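# Clip the loose flower head-down onto a dryer peg

## Task

Take the flower lying loose on the table and fix it by its stem onto one of the dryer's pegs so that it hangs with its head pointing down. No stem may be bent out of shape, the dryer must still hang on its rail at the end, and every flower already clipped must remain clipped.

## Robot and tools

Robot: two arms, left_arm and right_arm, each ending in a two-finger gripper whose fingers can fold. Grip parts near the fingertips (outer quarter of each pad) for a firm squeeze; closer to the palm the fingers may fold, so thin stems can slip or be held loosely. A fingertip pushed straight into a surface folds easily unless the fingers are fully shut, so a move can overrun a surface almost unnoticed and spoil the next grip.

Frame: all poses are in the scene frame. Origin at table-top height, midway between the arms' nominal bases; +x points out over the table, +z up, left_arm sits on the +y side (not image left). Real bases are offset from nominal; a BASES line, if shown, gives them. Reported hand poses may be off by a few centimetres. Gripper axes: fingers point along its +z, open and close along its y. end_effector_position is the spot between the pads when closed; fingertips extend about 33 mm past it at gaps up to 40 mm, about 9 mm when fully open.

A row is 20 numbers: left x, y, z (metres, absolute position), qw, qx, qy, qz (absolute orientation, w first), gripper position, force_limit, speed; then the same ten for the right arm. The last three per arm lie in [-1, 1]. Always fill both halves; to keep an arm still, resend the exact pose from the latest result plus its previous gripper numbers (0 counts as a real command). Repeat the same quaternion each row to hold orientation.

Gripper numbers: position +1 is open (140 mm), pads touch near -0.8, -1 closes until blocked. speed sets closing rate: about 30, 140, 250 mm/s at -1, 0, +1. force_limit (after a slow close, speed -1) gives roughly 14 N at -1, 19 N just below 0, 40 N at 0, 58 N at +1; faster closes squeeze more (about 64 N at speed 0, 116 N at +1 on rigid parts). Both start at +1, so set gentle values for stems. object_status: 0 moving, 1 blocked while opening, 2 blocked while closing (a grip), 3 reached target or pads met. To tighten, raise force_limit and toggle position -1 to -0.98; to loosen, open then reclose slowly. position_measured is in counts: 3 open, 75 is 100 mm, 139 is 60 mm, 200 is 20 mm, 230 pads meet.

execute_actions(actions, cameras): actions is a list of actions; each action is up to 15 rows, one per 1/30 s step, the last row held to fill 15 steps. Targets farther than 0.6 m from a gripper's current spot along any of its axes get the action refused. Each step the controller clips the command to within 70 mm and 16 degrees of the measured pose, so long moves need several actions; the Hand target line shows where each arm was actually sent. An empty list just reports state and images.

move(target, speed, blend, stop_force, zero, blocking, cameras): target is one 20-number row or a list of up to 15 rows (absolute poses, same finger numbers in every row of a list). Each gripper travels a straight line, with no obstacle avoidance and some lag. speed: m/s, 0.002 to 1, default 0.25, rotation capped at twice that in rad/s. blend: corner rounding in metres. stop_force: 12 to 80 N, one value for both arms; the path ends when push against the direction of travel exceeds it, but the arm keeps pressing afterwards. Use it only slowly, not while the gripper rotates, not near stretched or singular poses (no reading), and leave it out when backing off a contact. zero (default true) re-zeroes the force before the move. blocking=false returns early and cannot combine with stop_force; a new move replaces a running one. Moves stop after 10 s. The move: line reports the ending (done, off_target, moving, held, fault) and limits (paced means clipped, held means steps withheld). done does not prove nothing was touched.

wait(seconds 0 to 10, cameras) lets time pass. stop(cameras) brakes a running move. zoom_image(camera, region [x0, y0, x1, y1], at most 504 by 504 pixels) enlarges part of the latest image from cam_high, cam_low, cam_left_wrist or cam_right_wrist (each 896x504). finished_scene(scene) ends the scene for good; give the current scene number, only once the flower hangs correctly without help.

Results show each hand's pose, joint velocities ("within noise" when idle), Flange force along the gripper's own axes (includes held weight, noisy, "no reading" near singular poses), Tool commands, step readings for execute_actions, and camera calibration.

Faults: contact torque reaching a joint limit (140 N m waist, shoulder, elbow; 35.2 N m forearm roll, wrist pitch, wrist roll) or 150 N external force halts that arm for 10 s; overheating (from holding loads, stretched reach or pushing at unreachable poses) halts it 30 to 60 s, sometimes after a MOTOR HOT warning. A clearance check blocks arms nearing each other, but not closing fingers; never squeeze or ram the other arm.

Avoid: dropping the flower or releasing it while moving, anything leaving the table, knocking the dryer off its rail or unclipping other flowers, bending stems, hard impacts, big twisting loads on the wrist. Loose items may occasionally be nudged by an outside push.

Each tool is called as name(argument=value, ...), one argument or row to a line, values as JSON.

## Session

execute_actions(
  actions=[],
)

Scene clock: 0.00 s.
left_arm: end_effector_position=(+0.9296, +0.3543, +0.1074) position_measured=3 object_status=3 end_effector_quat_wxyz=(-0.149, -0.535, +0.721, -0.414) | right_arm: end_effector_position=(+0.1492, -0.8790, +0.3395) position_measured=3 object_status=3 end_effector_quat_wxyz=(-0.355, +0.061, +0.905, -0.226)
Joint positions: left_arm=[0.223 1.235 1.012 0.927 -1.414 -0.748] | right_arm=[-0.66 0.11 -0.148 0.766 -1.733 -1.132]
Joint velocities: within noise
Flange force (N): no reading
Hand target: left_arm +0.9296, +0.3543, +0.1075; -0.149, -0.535, +0.721, -0.414 | right_arm +0.1492, -0.8790, +0.3395; -0.355, +0.061, +0.905, -0.226
Tool commands: left_gripper/position=+1.0 left_gripper/force_limit=+1.0 left_gripper/speed=+1.0 right_gripper/position=+1.0 right_gripper/force_limit=+1.0 right_gripper/speed=+1.0

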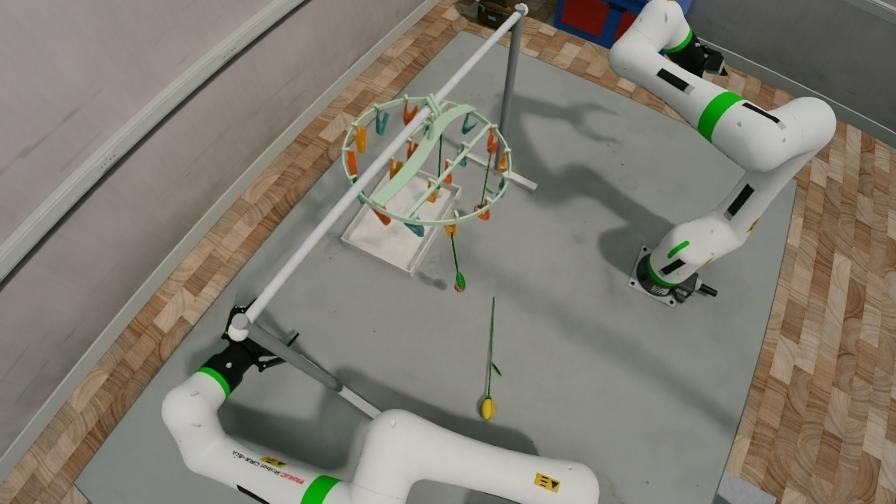

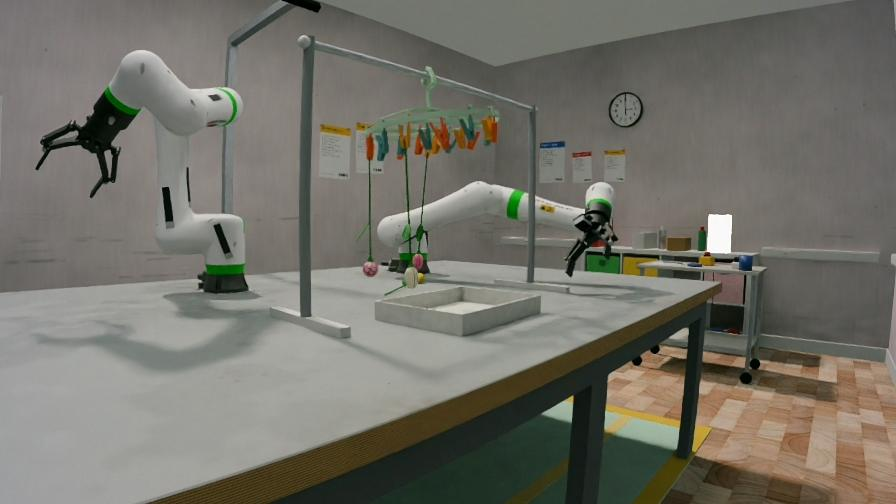

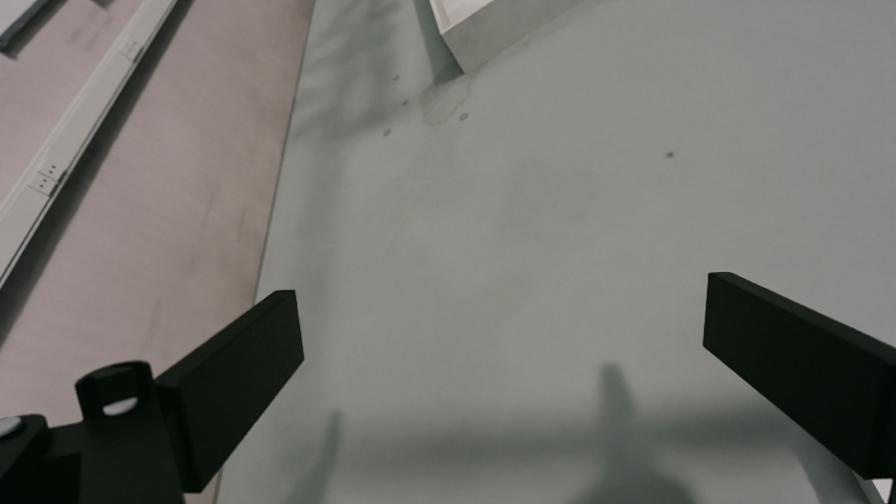

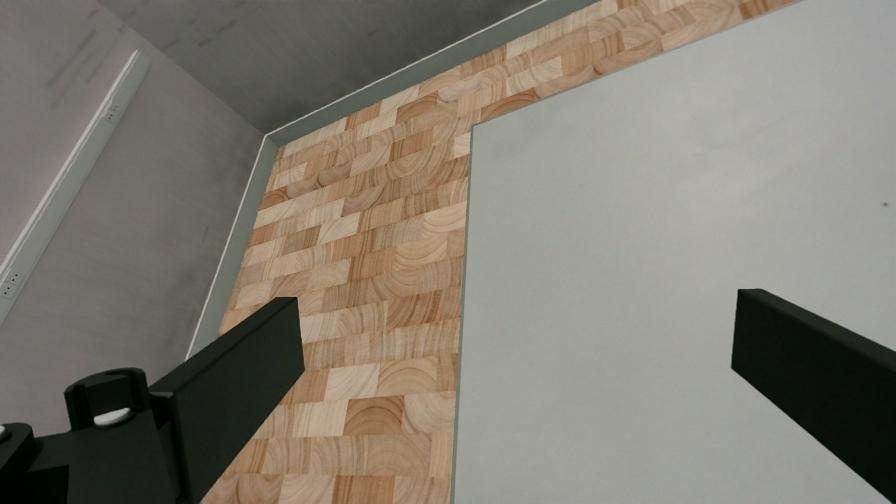

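zoom_image(
  camera="cam_high",
  region=[320, 70, 540, 310],
)

zoom_image(
  camera="cam_low",
  region=[330, 50, 530, 300],
)

zoom_image(
  camera="cam_high",
  region=[420, 280, 580, 430],
)

zoom_image(
  camera="cam_low",
  region=[350, 90, 450, 170],
)

zoom_image(
  camera="cam_low",
  region=[420, 90, 520, 170],
)

zoom_image(
  camera="cam_high",
  region=[420, 100, 530, 200],
)

Scaled by 2.100.

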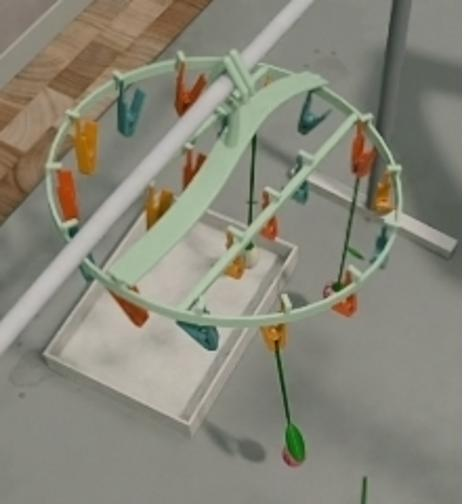

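Scaled by 2.016.

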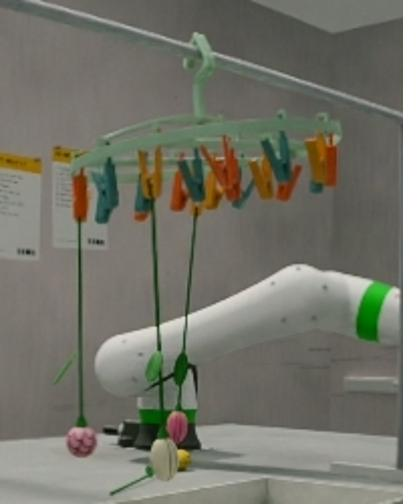

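Scaled by 3.150.

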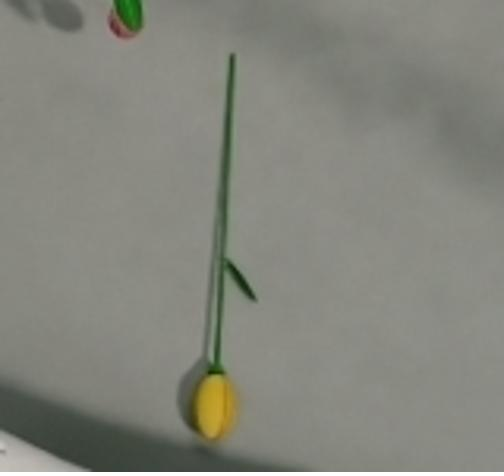

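Scaled by 5.040.

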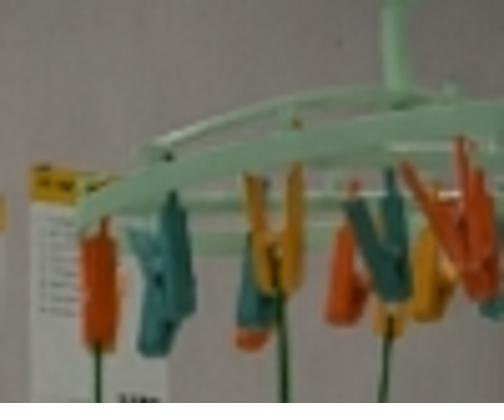

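Scaled by 5.040.

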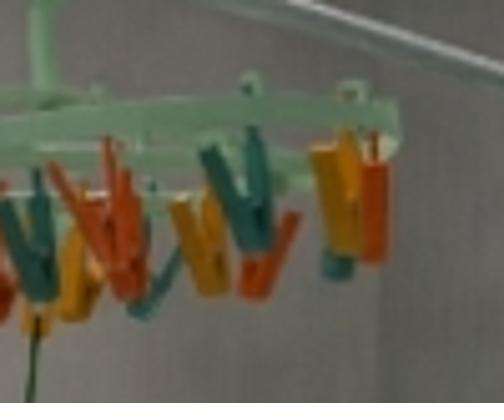

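Scaled by 4.582.

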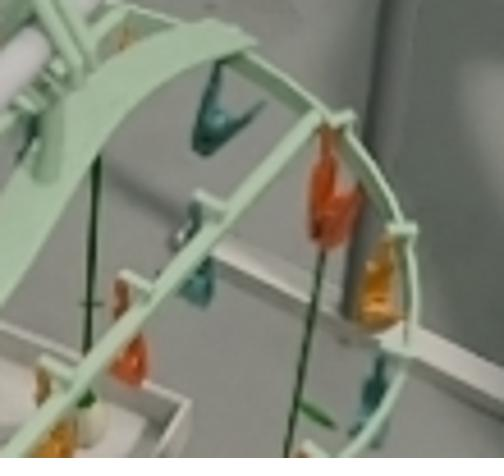

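zoom_image(
  camera="cam_high",
  region=[440, 160, 520, 240],
)

zoom_image(
  camera="cam_high",
  region=[335, 150, 435, 250],
)

Scaled by 6.300.

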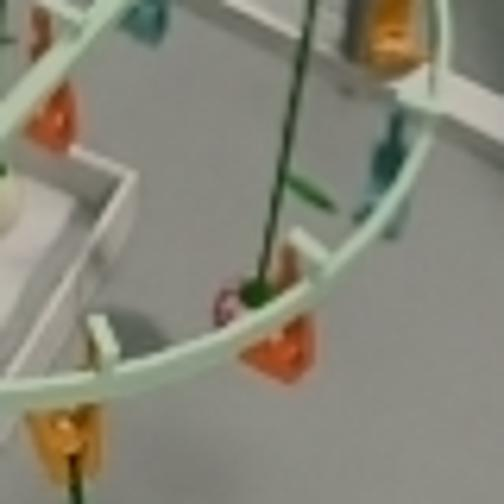

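Scaled by 5.040.

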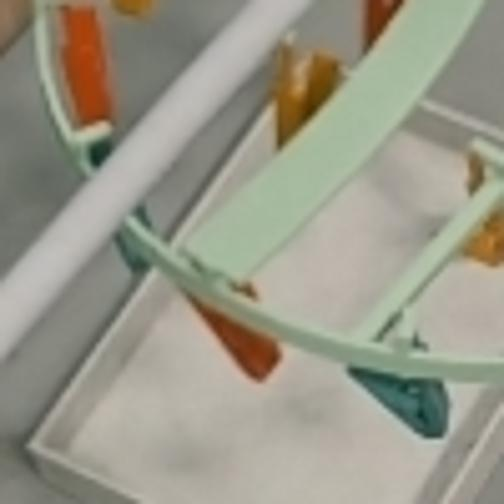

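zoom_image(
  camera="cam_low",
  region=[440, 90, 660, 300],
)

zoom_image(
  camera="cam_high",
  region=[140, 280, 440, 504],
)

Scaled by 2.291.

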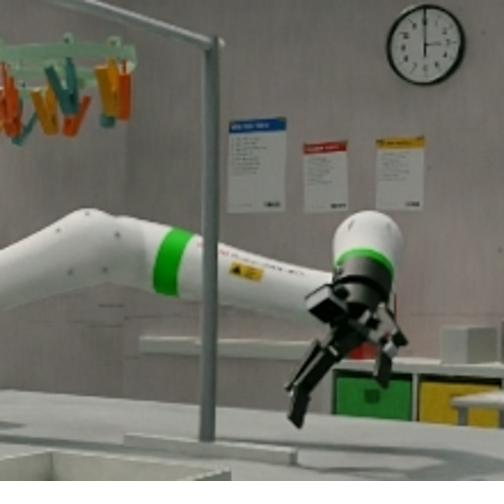

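Scaled by 1.680.

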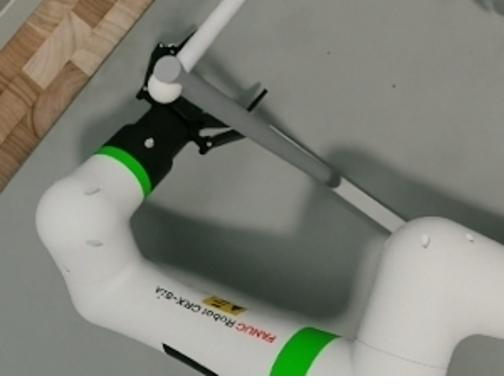

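move(
  target=[
    [0.82,0.6,0.25,-0.149,-0.535,0.721,-0.414,1,1,1,0.15,-0.75,0.45,-0.355,0.061,0.905,-0.226,1,1,1],
    [0.55,0.62,0.4,-0.149,-0.535,0.721,-0.414,1,1,1,0.25,-0.55,0.5,0.2025,-0.765,-0.2926,-0.531,1,1,1],
    [0.36,0.3,0.54,0.2025,0.765,-0.2926,0.531,1,1,1,0.33,-0.48,0.52,0.2025,-0.765,-0.2926,-0.531,1,1,1],
  ],
  speed=0.3,
  blend=0.05,
)

Scene clock: 9.47 s.
left_arm: end_effector_position=(+0.3600, +0.3000, +0.5400) position_measured=3 object_status=3 end_effector_quat_wxyz=(+0.203, +0.767, -0.293, +0.533) | right_arm: end_effector_position=(+0.3300, -0.4800, +0.5200) position_measured=3 object_status=3 end_effector_quat_wxyz=(-0.203, +0.767, +0.294, +0.533)
Joint positions: left_arm=[0.891 -0.86 -0.644 1.237 -1.731 0.172] | right_arm=[-1.455 -0.33 0.123 -1.451 -2.219 -3.448]
Joint velocities: within noise
Flange force (N): left_arm=no reading | right_arm=[-5.6 -3.3 2.5]
Hand target: left_arm +0.3600, +0.3000, +0.5400; +0.203, +0.767, -0.294, +0.533 | right_arm +0.3300, -0.4800, +0.5200; -0.203, +0.767, +0.294, +0.533
Off the commanded pose: left_arm 0.000 m, 0 deg | right_arm 0.000 m, 0 deg.
move: done
camera_calibration:
cam_left_wrist: T_world_to_cam=[[-0.662193, -0.746877, -0.0606244, 0.509692], [-0.386964, 0.410124, -0.825868, 0.484833], [0.641685, -0.523424, -0.560596, 0.375205], [0, 0, 0, 1]] pos_world=[0.284364, 0.378227, 0.641646]
cam_right_wrist: T_world_to_cam=[[0.706063, -0.707083, -0.0388365, -0.532325], [-0.400377, -0.353362, -0.845479, 0.431535], [0.5841, 0.612511, -0.532595, 0.524675], [0, 0, 0, 1]] pos_world=[0.242168, -0.545279, 0.623619]

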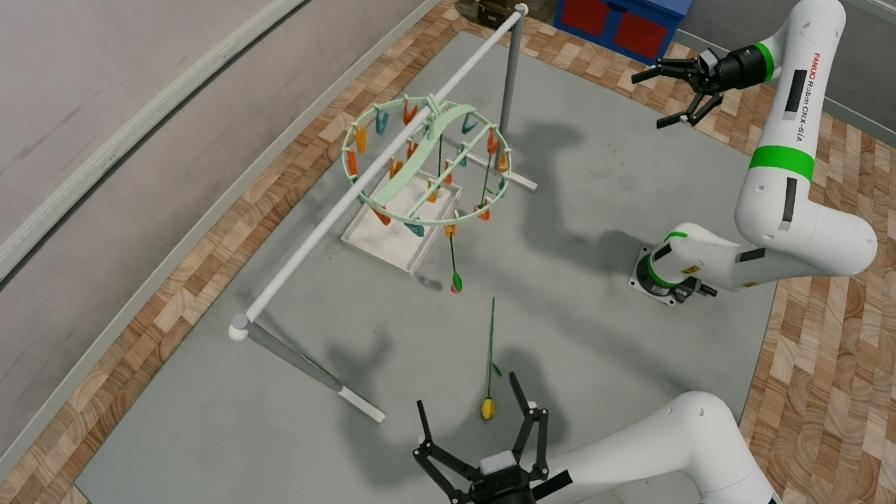

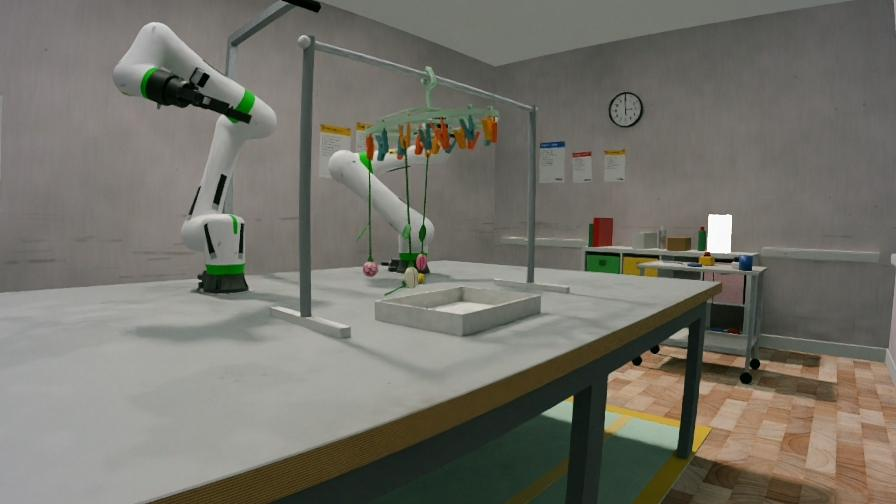

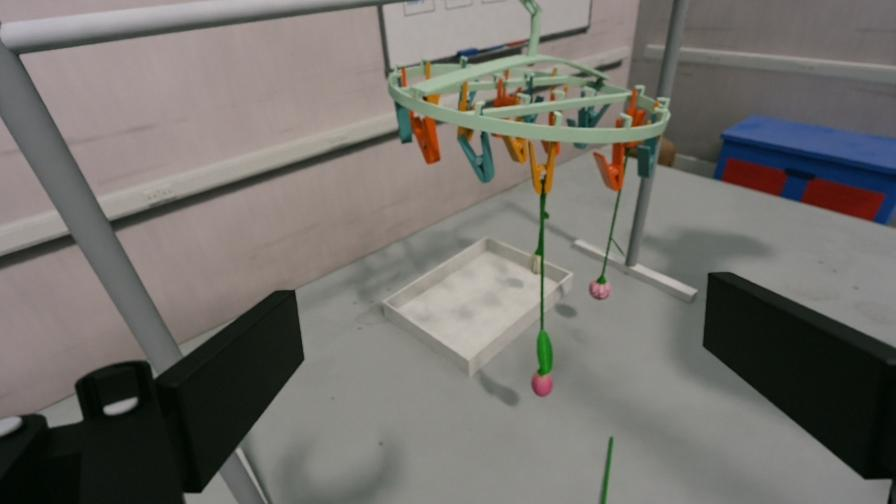

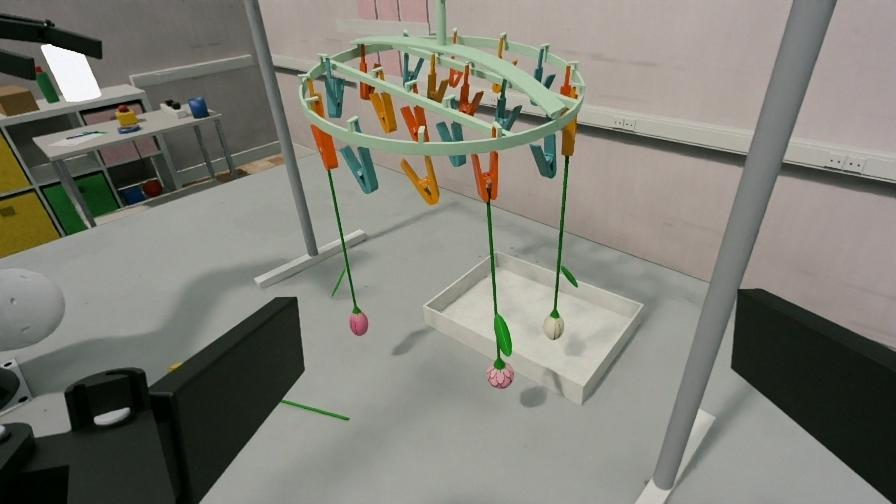

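Great views.

zoom_image(
  camera="cam_left_wrist",
  region=[380, 40, 530, 200],
)

zoom_image(
  camera="cam_left_wrist",
  region=[520, 60, 680, 210],
)

zoom_image(
  camera="cam_right_wrist",
  region=[290, 40, 450, 220],
)

zoom_image(
  camera="cam_right_wrist",
  region=[430, 20, 600, 210],
)

Scaled by 3.150.

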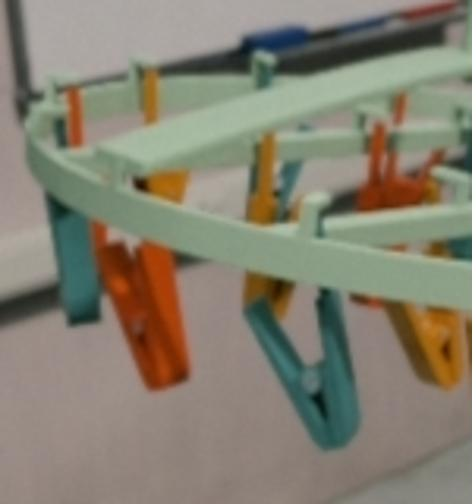

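Scaled by 3.150.

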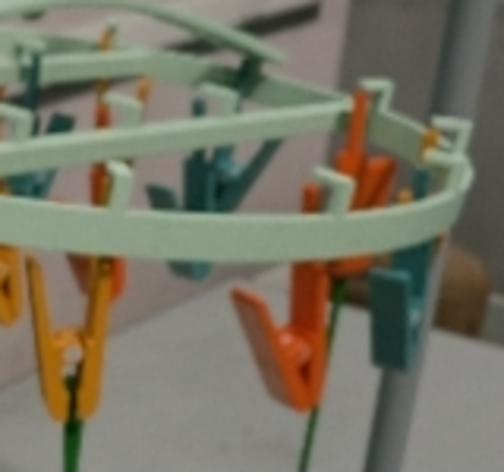

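Scaled by 2.800.

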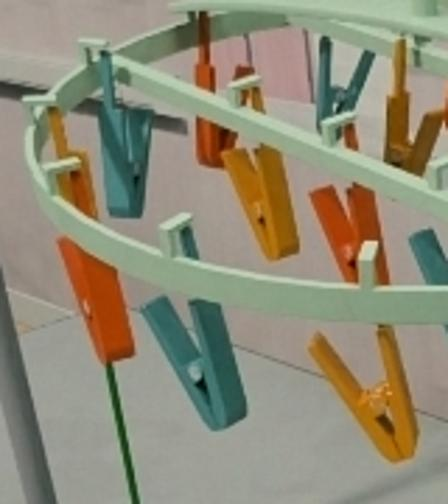

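Scaled by 2.653.

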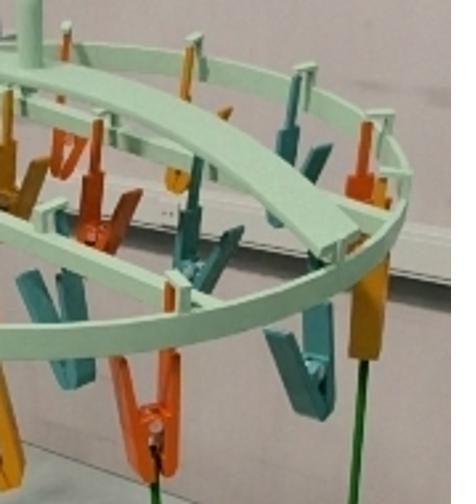

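move(
  target=[
    [0.33,0.12,0.36,0,0.849,-0.528,0,-0.3,1,0,0.33,-0.48,0.52,-0.203,0.767,0.294,0.533,1,1,1],
    [0.43,0.002,0.15,0,0.849,-0.528,0,-0.3,1,0,0.33,-0.48,0.52,-0.203,0.767,0.294,0.533,1,1,1],
  ],
  speed=0.3,
  blend=0.04,
)

Scene clock: 14.33 s.
left_arm: end_effector_position=(+0.4300, +0.0019, +0.1501) position_measured=167 object_status=3 end_effector_quat_wxyz=(+0.000, +0.849, -0.528, +0.000) | right_arm: end_effector_position=(+0.3300, -0.4800, +0.5200) position_measured=3 object_status=3 end_effector_quat_wxyz=(-0.203, +0.767, +0.294, +0.533)
Joint positions: left_arm=[-0.706 0.467 0.363 0 -1.467 1.121] | right_arm=[-1.455 -0.33 0.122 -1.451 -2.22 -3.446]
Joint velocities: within noise
Flange force (N): left_arm=[7.6 -1.7 -3.9] | right_arm=[-5.9 -3.3 2.3]
Hand target: left_arm +0.4300, +0.0020, +0.1500; +0.000, +0.849, -0.528, +0.000 | right_arm +0.3300, -0.4800, +0.5200; -0.203, +0.767, +0.294, +0.533
Off the commanded pose: left_arm 0.000 m, 0 deg | right_arm 0.000 m, 0 deg.
move: done
camera_calibration:
cam_left_wrist: T_world_to_cam=[[-0.9193, -0.392747, -0.02526, 0.414378], [-0.387181, 0.891033, 0.236962, 0.151821], [-0.0705586, 0.22762, -0.97119, 0.322097], [0, 0, 0, 1]] pos_world=[0.462446, -0.0458474, 0.287309]
cam_right_wrist: T_world_to_cam=[[0.706615, -0.706594, -0.0376959, -0.532904], [-0.399083, -0.353971, -0.845835, 0.43095], [0.584318, 0.612723, -0.532111, 0.524504], [0, 0, 0, 1]] pos_world=[0.242066, -0.545379, 0.623519]

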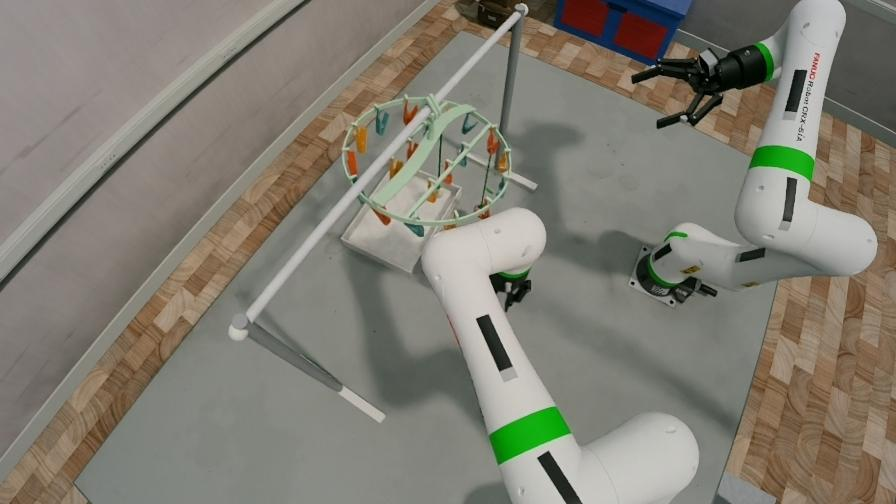

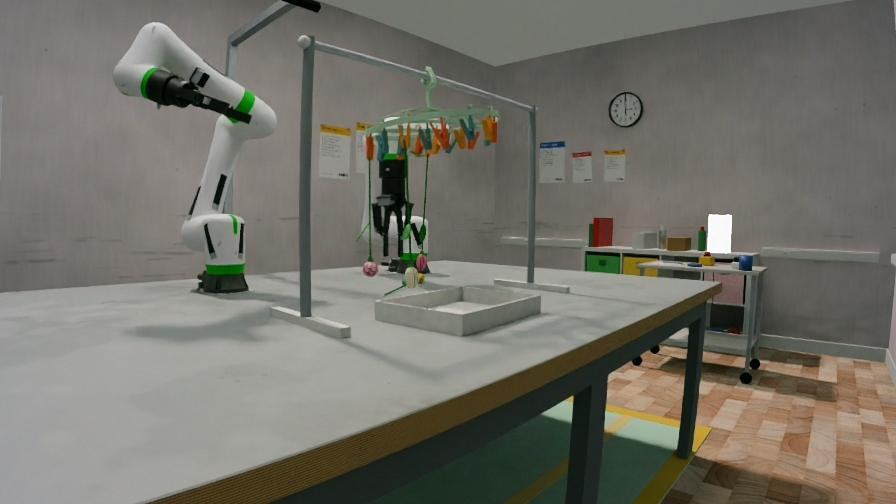

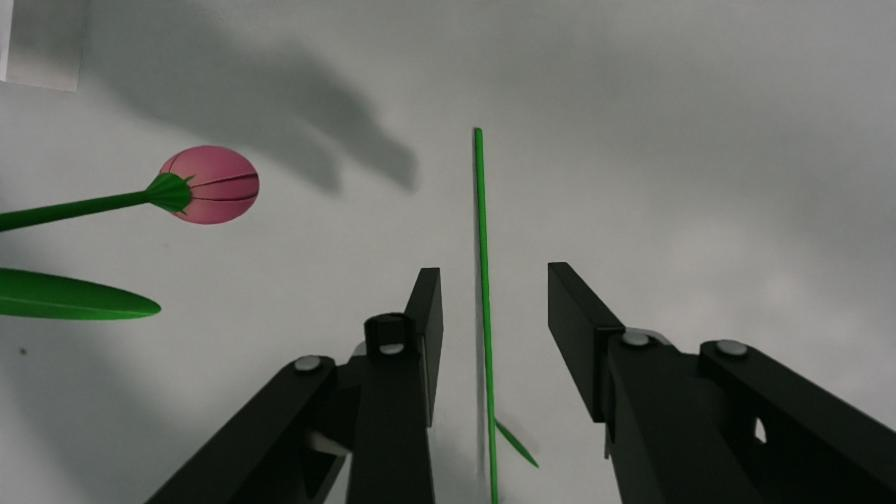

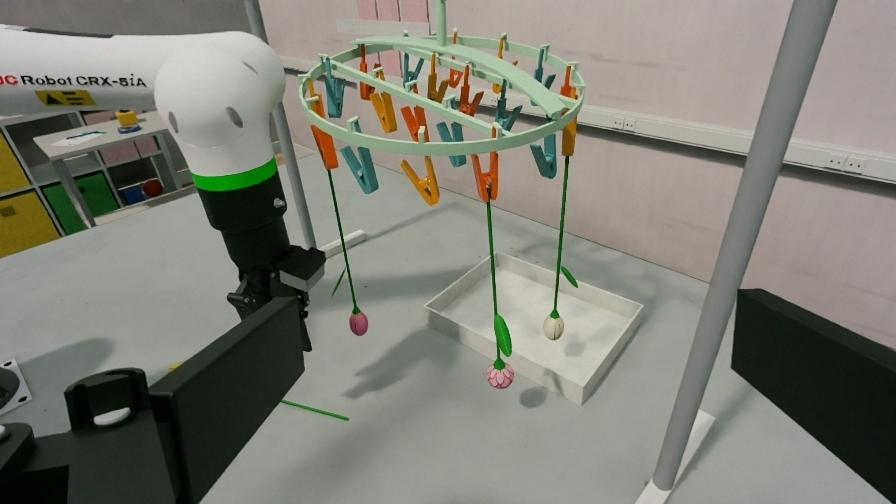

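move(
  target=[0.4255,-0.0005,0.05,0,0.849,-0.528,0,-0.3,1,0,0.33,-0.48,0.52,-0.203,0.767,0.294,0.533,1,1,1],
  speed=0.1,
  cameras=["cam_left_wrist","cam_low","cam_right_wrist"],
)

zoom_image(
  camera="cam_low",
  region=[360, 220, 460, 310],
)

zoom_image(
  camera="cam_right_wrist",
  region=[220, 290, 380, 440],
)

Scene clock: 16.00 s.
left_arm: end_effector_position=(+0.4255, -0.0005, +0.0500) position_measured=167 object_status=3 end_effector_quat_wxyz=(+0.000, +0.849, -0.528, +0.000) | right_arm: end_effector_position=(+0.3300, -0.4800, +0.5200) position_measured=3 object_status=3 end_effector_quat_wxyz=(-0.203, +0.767, +0.294, +0.533)
Joint positions: left_arm=[-0.714 0.518 0.199 0 -1.252 1.129] | right_arm=[-1.455 -0.33 0.122 -1.451 -2.22 -3.446]
Joint velocities: within noise
Flange force (N): left_arm=[7.7 -1.4 -3.7] | right_arm=[-5.5 -3.4 2.4]
Hand target: left_arm +0.4255, -0.0005, +0.0500; +0.000, +0.849, -0.528, +0.000 | right_arm +0.3300, -0.4800, +0.5200; -0.203, +0.767, +0.294, +0.533
Off the commanded pose: left_arm 0.000 m, 0 deg | right_arm 0.000 m, 0 deg.
move: done
camera_calibration:
cam_left_wrist: T_world_to_cam=[[-0.919336, -0.392663, -0.025225, 0.406653], [-0.387077, 0.891021, 0.237178, 0.175898], [-0.0706548, 0.22781, -0.971139, 0.225169], [0, 0, 0, 1]] pos_world=[0.457846, -0.0483475, 0.187209]
cam_right_wrist: T_world_to_cam=[[0.706615, -0.706594, -0.0376959, -0.532904], [-0.399083, -0.353971, -0.845835, 0.43095], [0.584318, 0.612723, -0.532111, 0.524504], [0, 0, 0, 1]] pos_world=[0.242066, -0.545379, 0.623519]
Images, in order (width x height): cam_low 896x504, cam_left_wrist 896x504, cam_right_wrist 896x504.

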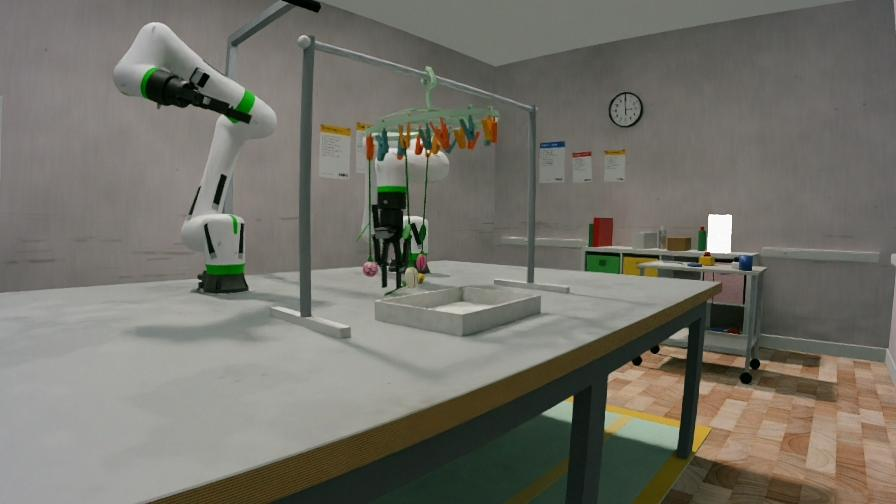

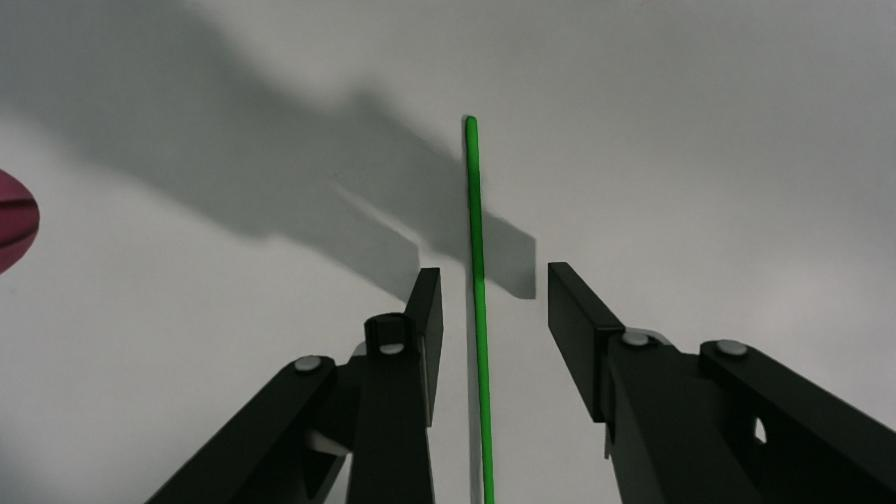

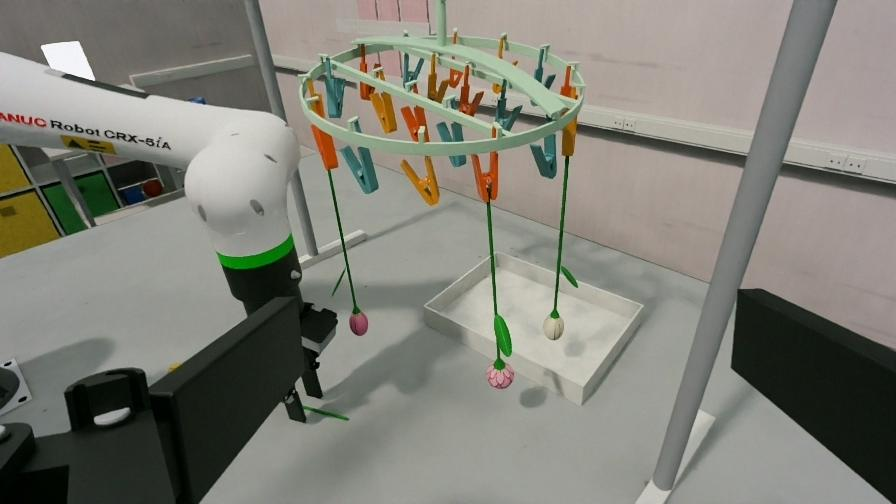

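Scaled by 5.040.

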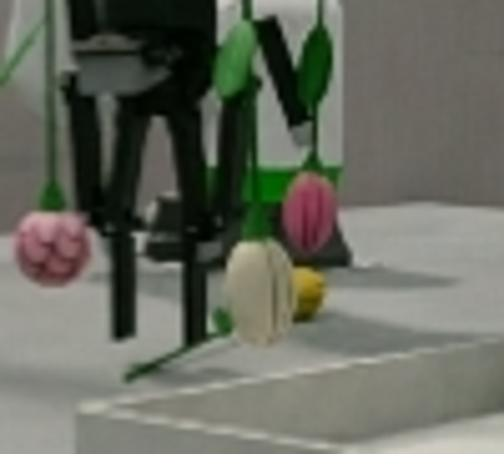

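Scaled by 3.150.

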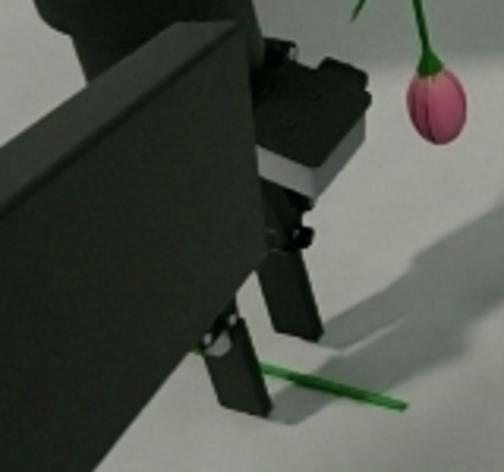

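move(
  target=[0.428,0.0005,0.039,0,0.849,-0.528,0,-0.3,1,0,0.33,-0.48,0.52,-0.203,0.767,0.294,0.533,1,1,1],
  speed=0.05,
  cameras=["cam_left_wrist","cam_low","cam_right_wrist"],
)

zoom_image(
  camera="cam_low",
  region=[360, 220, 460, 310],
)

zoom_image(
  camera="cam_right_wrist",
  region=[270, 360, 370, 440],
)

Scene clock: 16.90 s.
left_arm: end_effector_position=(+0.4280, +0.0005, +0.0390) position_measured=167 object_status=3 end_effector_quat_wxyz=(+0.000, +0.849, -0.528, +0.000) | right_arm: end_effector_position=(+0.3300, -0.4800, +0.5200) position_measured=3 object_status=3 end_effector_quat_wxyz=(-0.203, +0.767, +0.294, +0.533)
Joint positions: left_arm=[-0.71 0.529 0.188 0 -1.23 1.125] | right_arm=[-1.455 -0.33 0.122 -1.451 -2.22 -3.446]
Joint velocities: within noise
Flange force (N): left_arm=[7.2 -1.3 -3.0] | right_arm=[-5.7 -3.7 2.1]
Hand target: left_arm +0.4280, +0.0005, +0.0390; +0.000, +0.849, -0.528, +0.000 | right_arm +0.3300, -0.4800, +0.5200; -0.203, +0.767, +0.294, +0.533
Off the commanded pose: left_arm 0.000 m, 0 deg | right_arm 0.000 m, 0 deg.
move: done
camera_calibration:
cam_left_wrist: T_world_to_cam=[[-0.919336, -0.392663, -0.025225, 0.409066], [-0.387077, 0.891021, 0.237178, 0.178584], [-0.0706548, 0.22781, -0.971139, 0.214435], [0, 0, 0, 1]] pos_world=[0.460346, -0.0473475, 0.176209]
cam_right_wrist: T_world_to_cam=[[0.706615, -0.706594, -0.0376959, -0.532904], [-0.399083, -0.353971, -0.845835, 0.43095], [0.584318, 0.612723, -0.532111, 0.524504], [0, 0, 0, 1]] pos_world=[0.242066, -0.545379, 0.623519]
Images, in order (width x height): cam_low 896x504, cam_left_wrist 896x504, cam_right_wrist 896x504.

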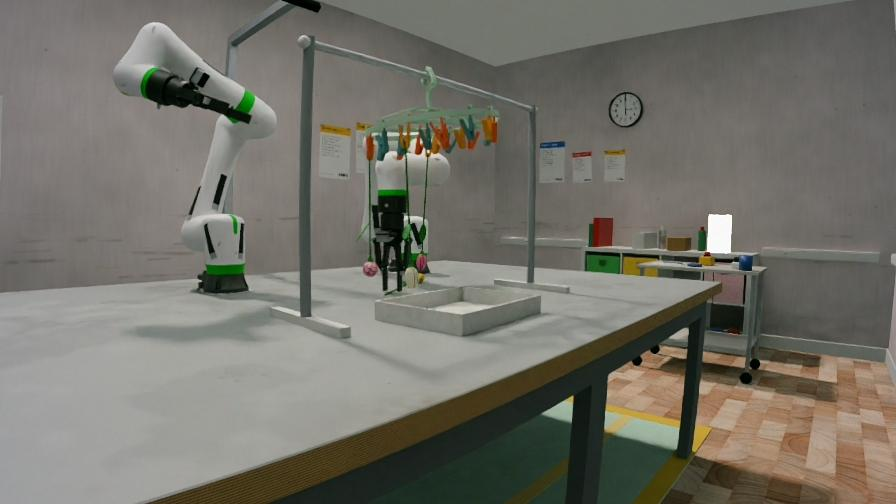

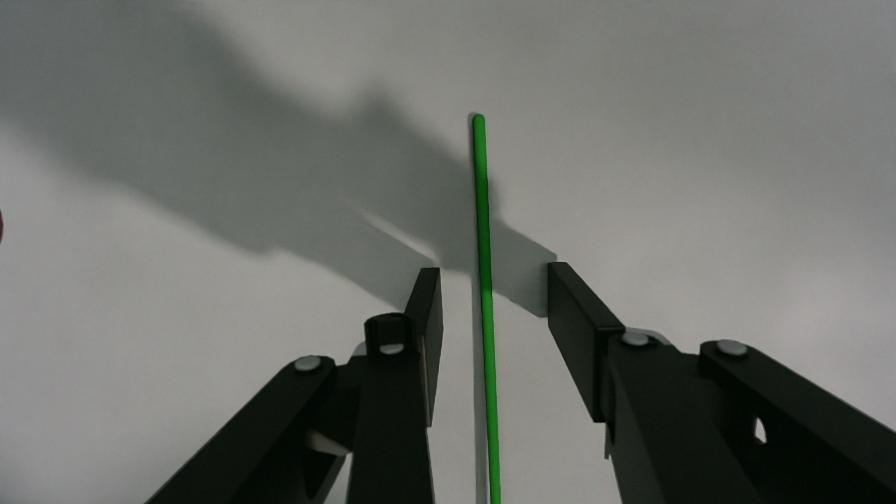

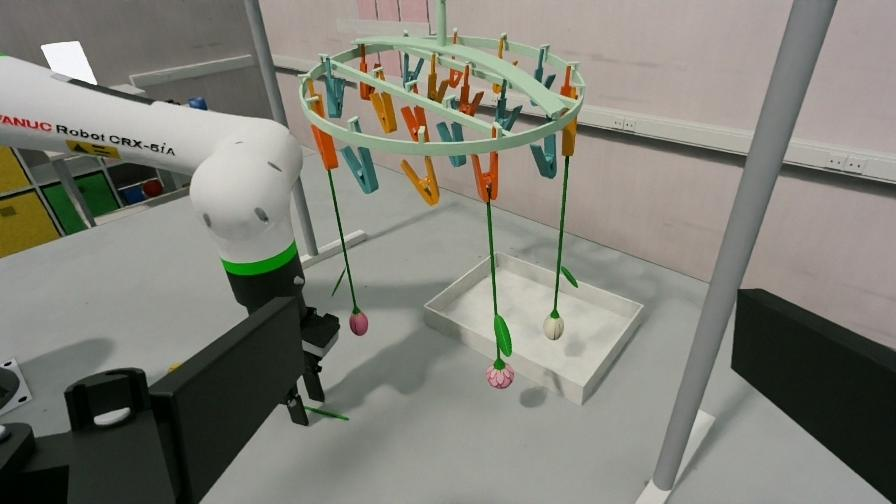

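Scaled by 5.040.

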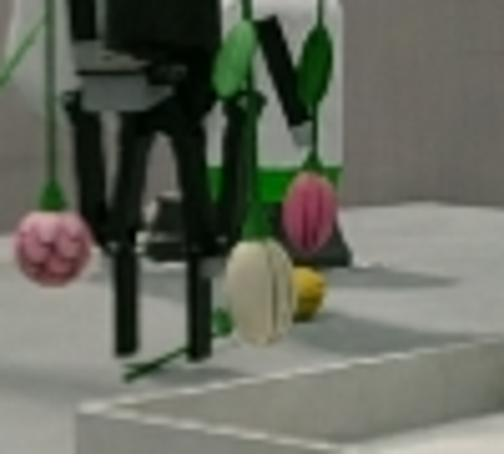

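Scaled by 5.040.

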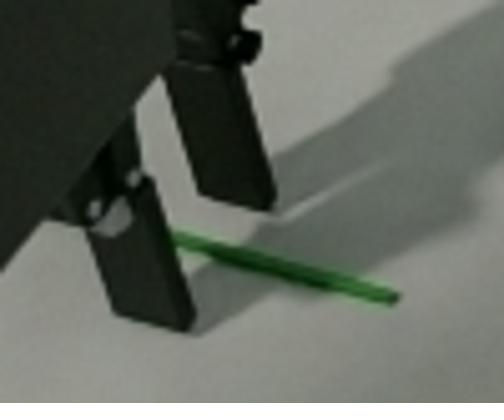

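move(
  target=[
    [0.428,0.0005,0.0345,0,0.849,-0.528,0,-0.3,1,0,0.33,-0.48,0.52,-0.203,0.767,0.294,0.533,1,1,1],
    [0.428,0.0005,0.0345,0,0.849,-0.528,0,-1,-1,-1,0.33,-0.48,0.52,-0.203,0.767,0.294,0.533,1,1,1],
  ],
  speed=0.04,
  cameras=["cam_left_wrist","cam_low","cam_right_wrist"],
)

zoom_image(
  camera="cam_low",
  region=[360, 220, 460, 310],
)

Scene clock: 18.37 s.
left_arm: end_effector_position=(+0.4280, +0.0005, +0.0346) position_measured=184 object_status=0 end_effector_quat_wxyz=(+0.000, +0.849, -0.528, +0.000) | right_arm: end_effector_position=(+0.3300, -0.4800, +0.5200) position_measured=3 object_status=3 end_effector_quat_wxyz=(-0.203, +0.767, +0.294, +0.533)
Joint positions: left_arm=[-0.71 0.532 0.183 0 -1.221 1.125] | right_arm=[-1.455 -0.33 0.122 -1.451 -2.22 -3.446]
Joint velocities: within noise
Flange force (N): left_arm=[4.8 7.7 -36.2] | right_arm=[-5.5 -3.4 2.2]
Hand target: left_arm +0.4280, +0.0005, +0.0345; +0.000, +0.849, -0.528, +0.000 | right_arm +0.3300, -0.4800, +0.5200; -0.203, +0.767, +0.294, +0.533
Off the commanded pose: left_arm 0.000 m, 0 deg | right_arm 0.000 m, 0 deg.
move: done
camera_calibration:
cam_left_wrist: T_world_to_cam=[[-0.919297, -0.392756, -0.0252078, 0.40893], [-0.387169, 0.891005, 0.237087, 0.179685], [-0.070657, 0.227713, -0.971161, 0.210163], [0, 0, 0, 1]] pos_world=[0.460346, -0.0473474, 0.171809]
cam_right_wrist: T_world_to_cam=[[0.706615, -0.706594, -0.0376959, -0.532904], [-0.399083, -0.353971, -0.845835, 0.43095], [0.584318, 0.612723, -0.532111, 0.524504], [0, 0, 0, 1]] pos_world=[0.242066, -0.545379, 0.623519]
Images, in order (width x height): cam_low 896x504, cam_left_wrist 896x504, cam_right_wrist 896x504.

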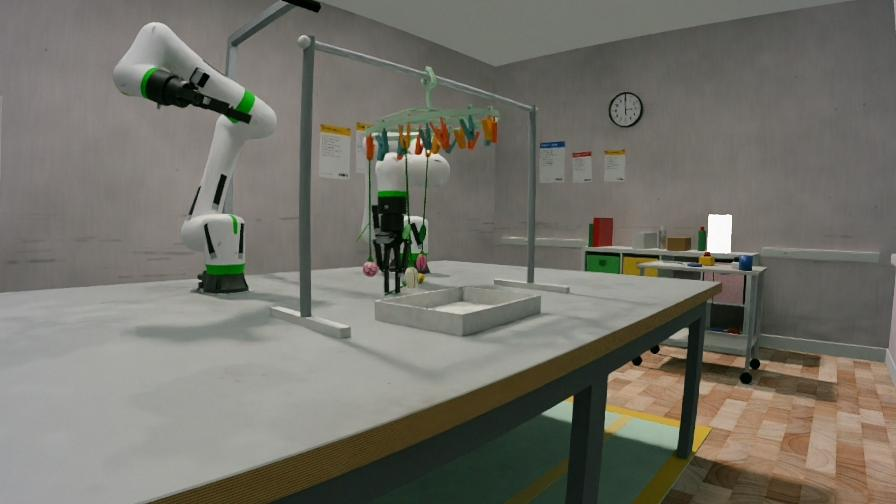

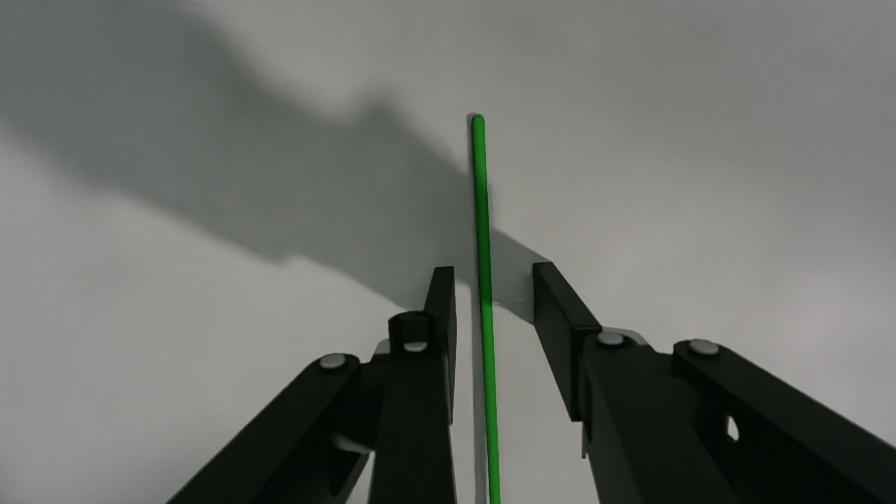

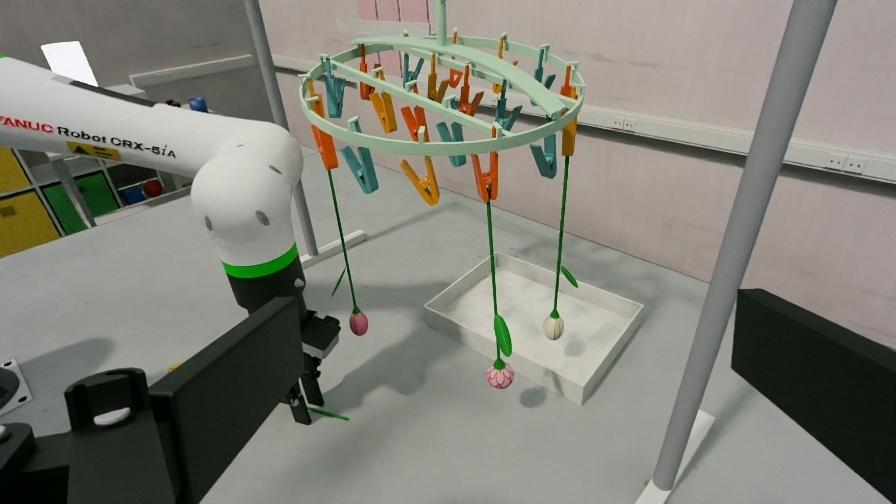

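Scaled by 5.040.

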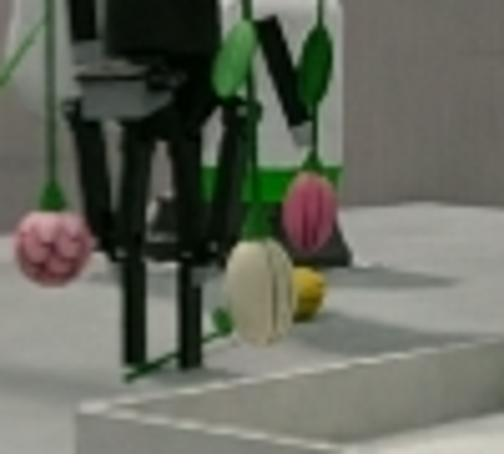

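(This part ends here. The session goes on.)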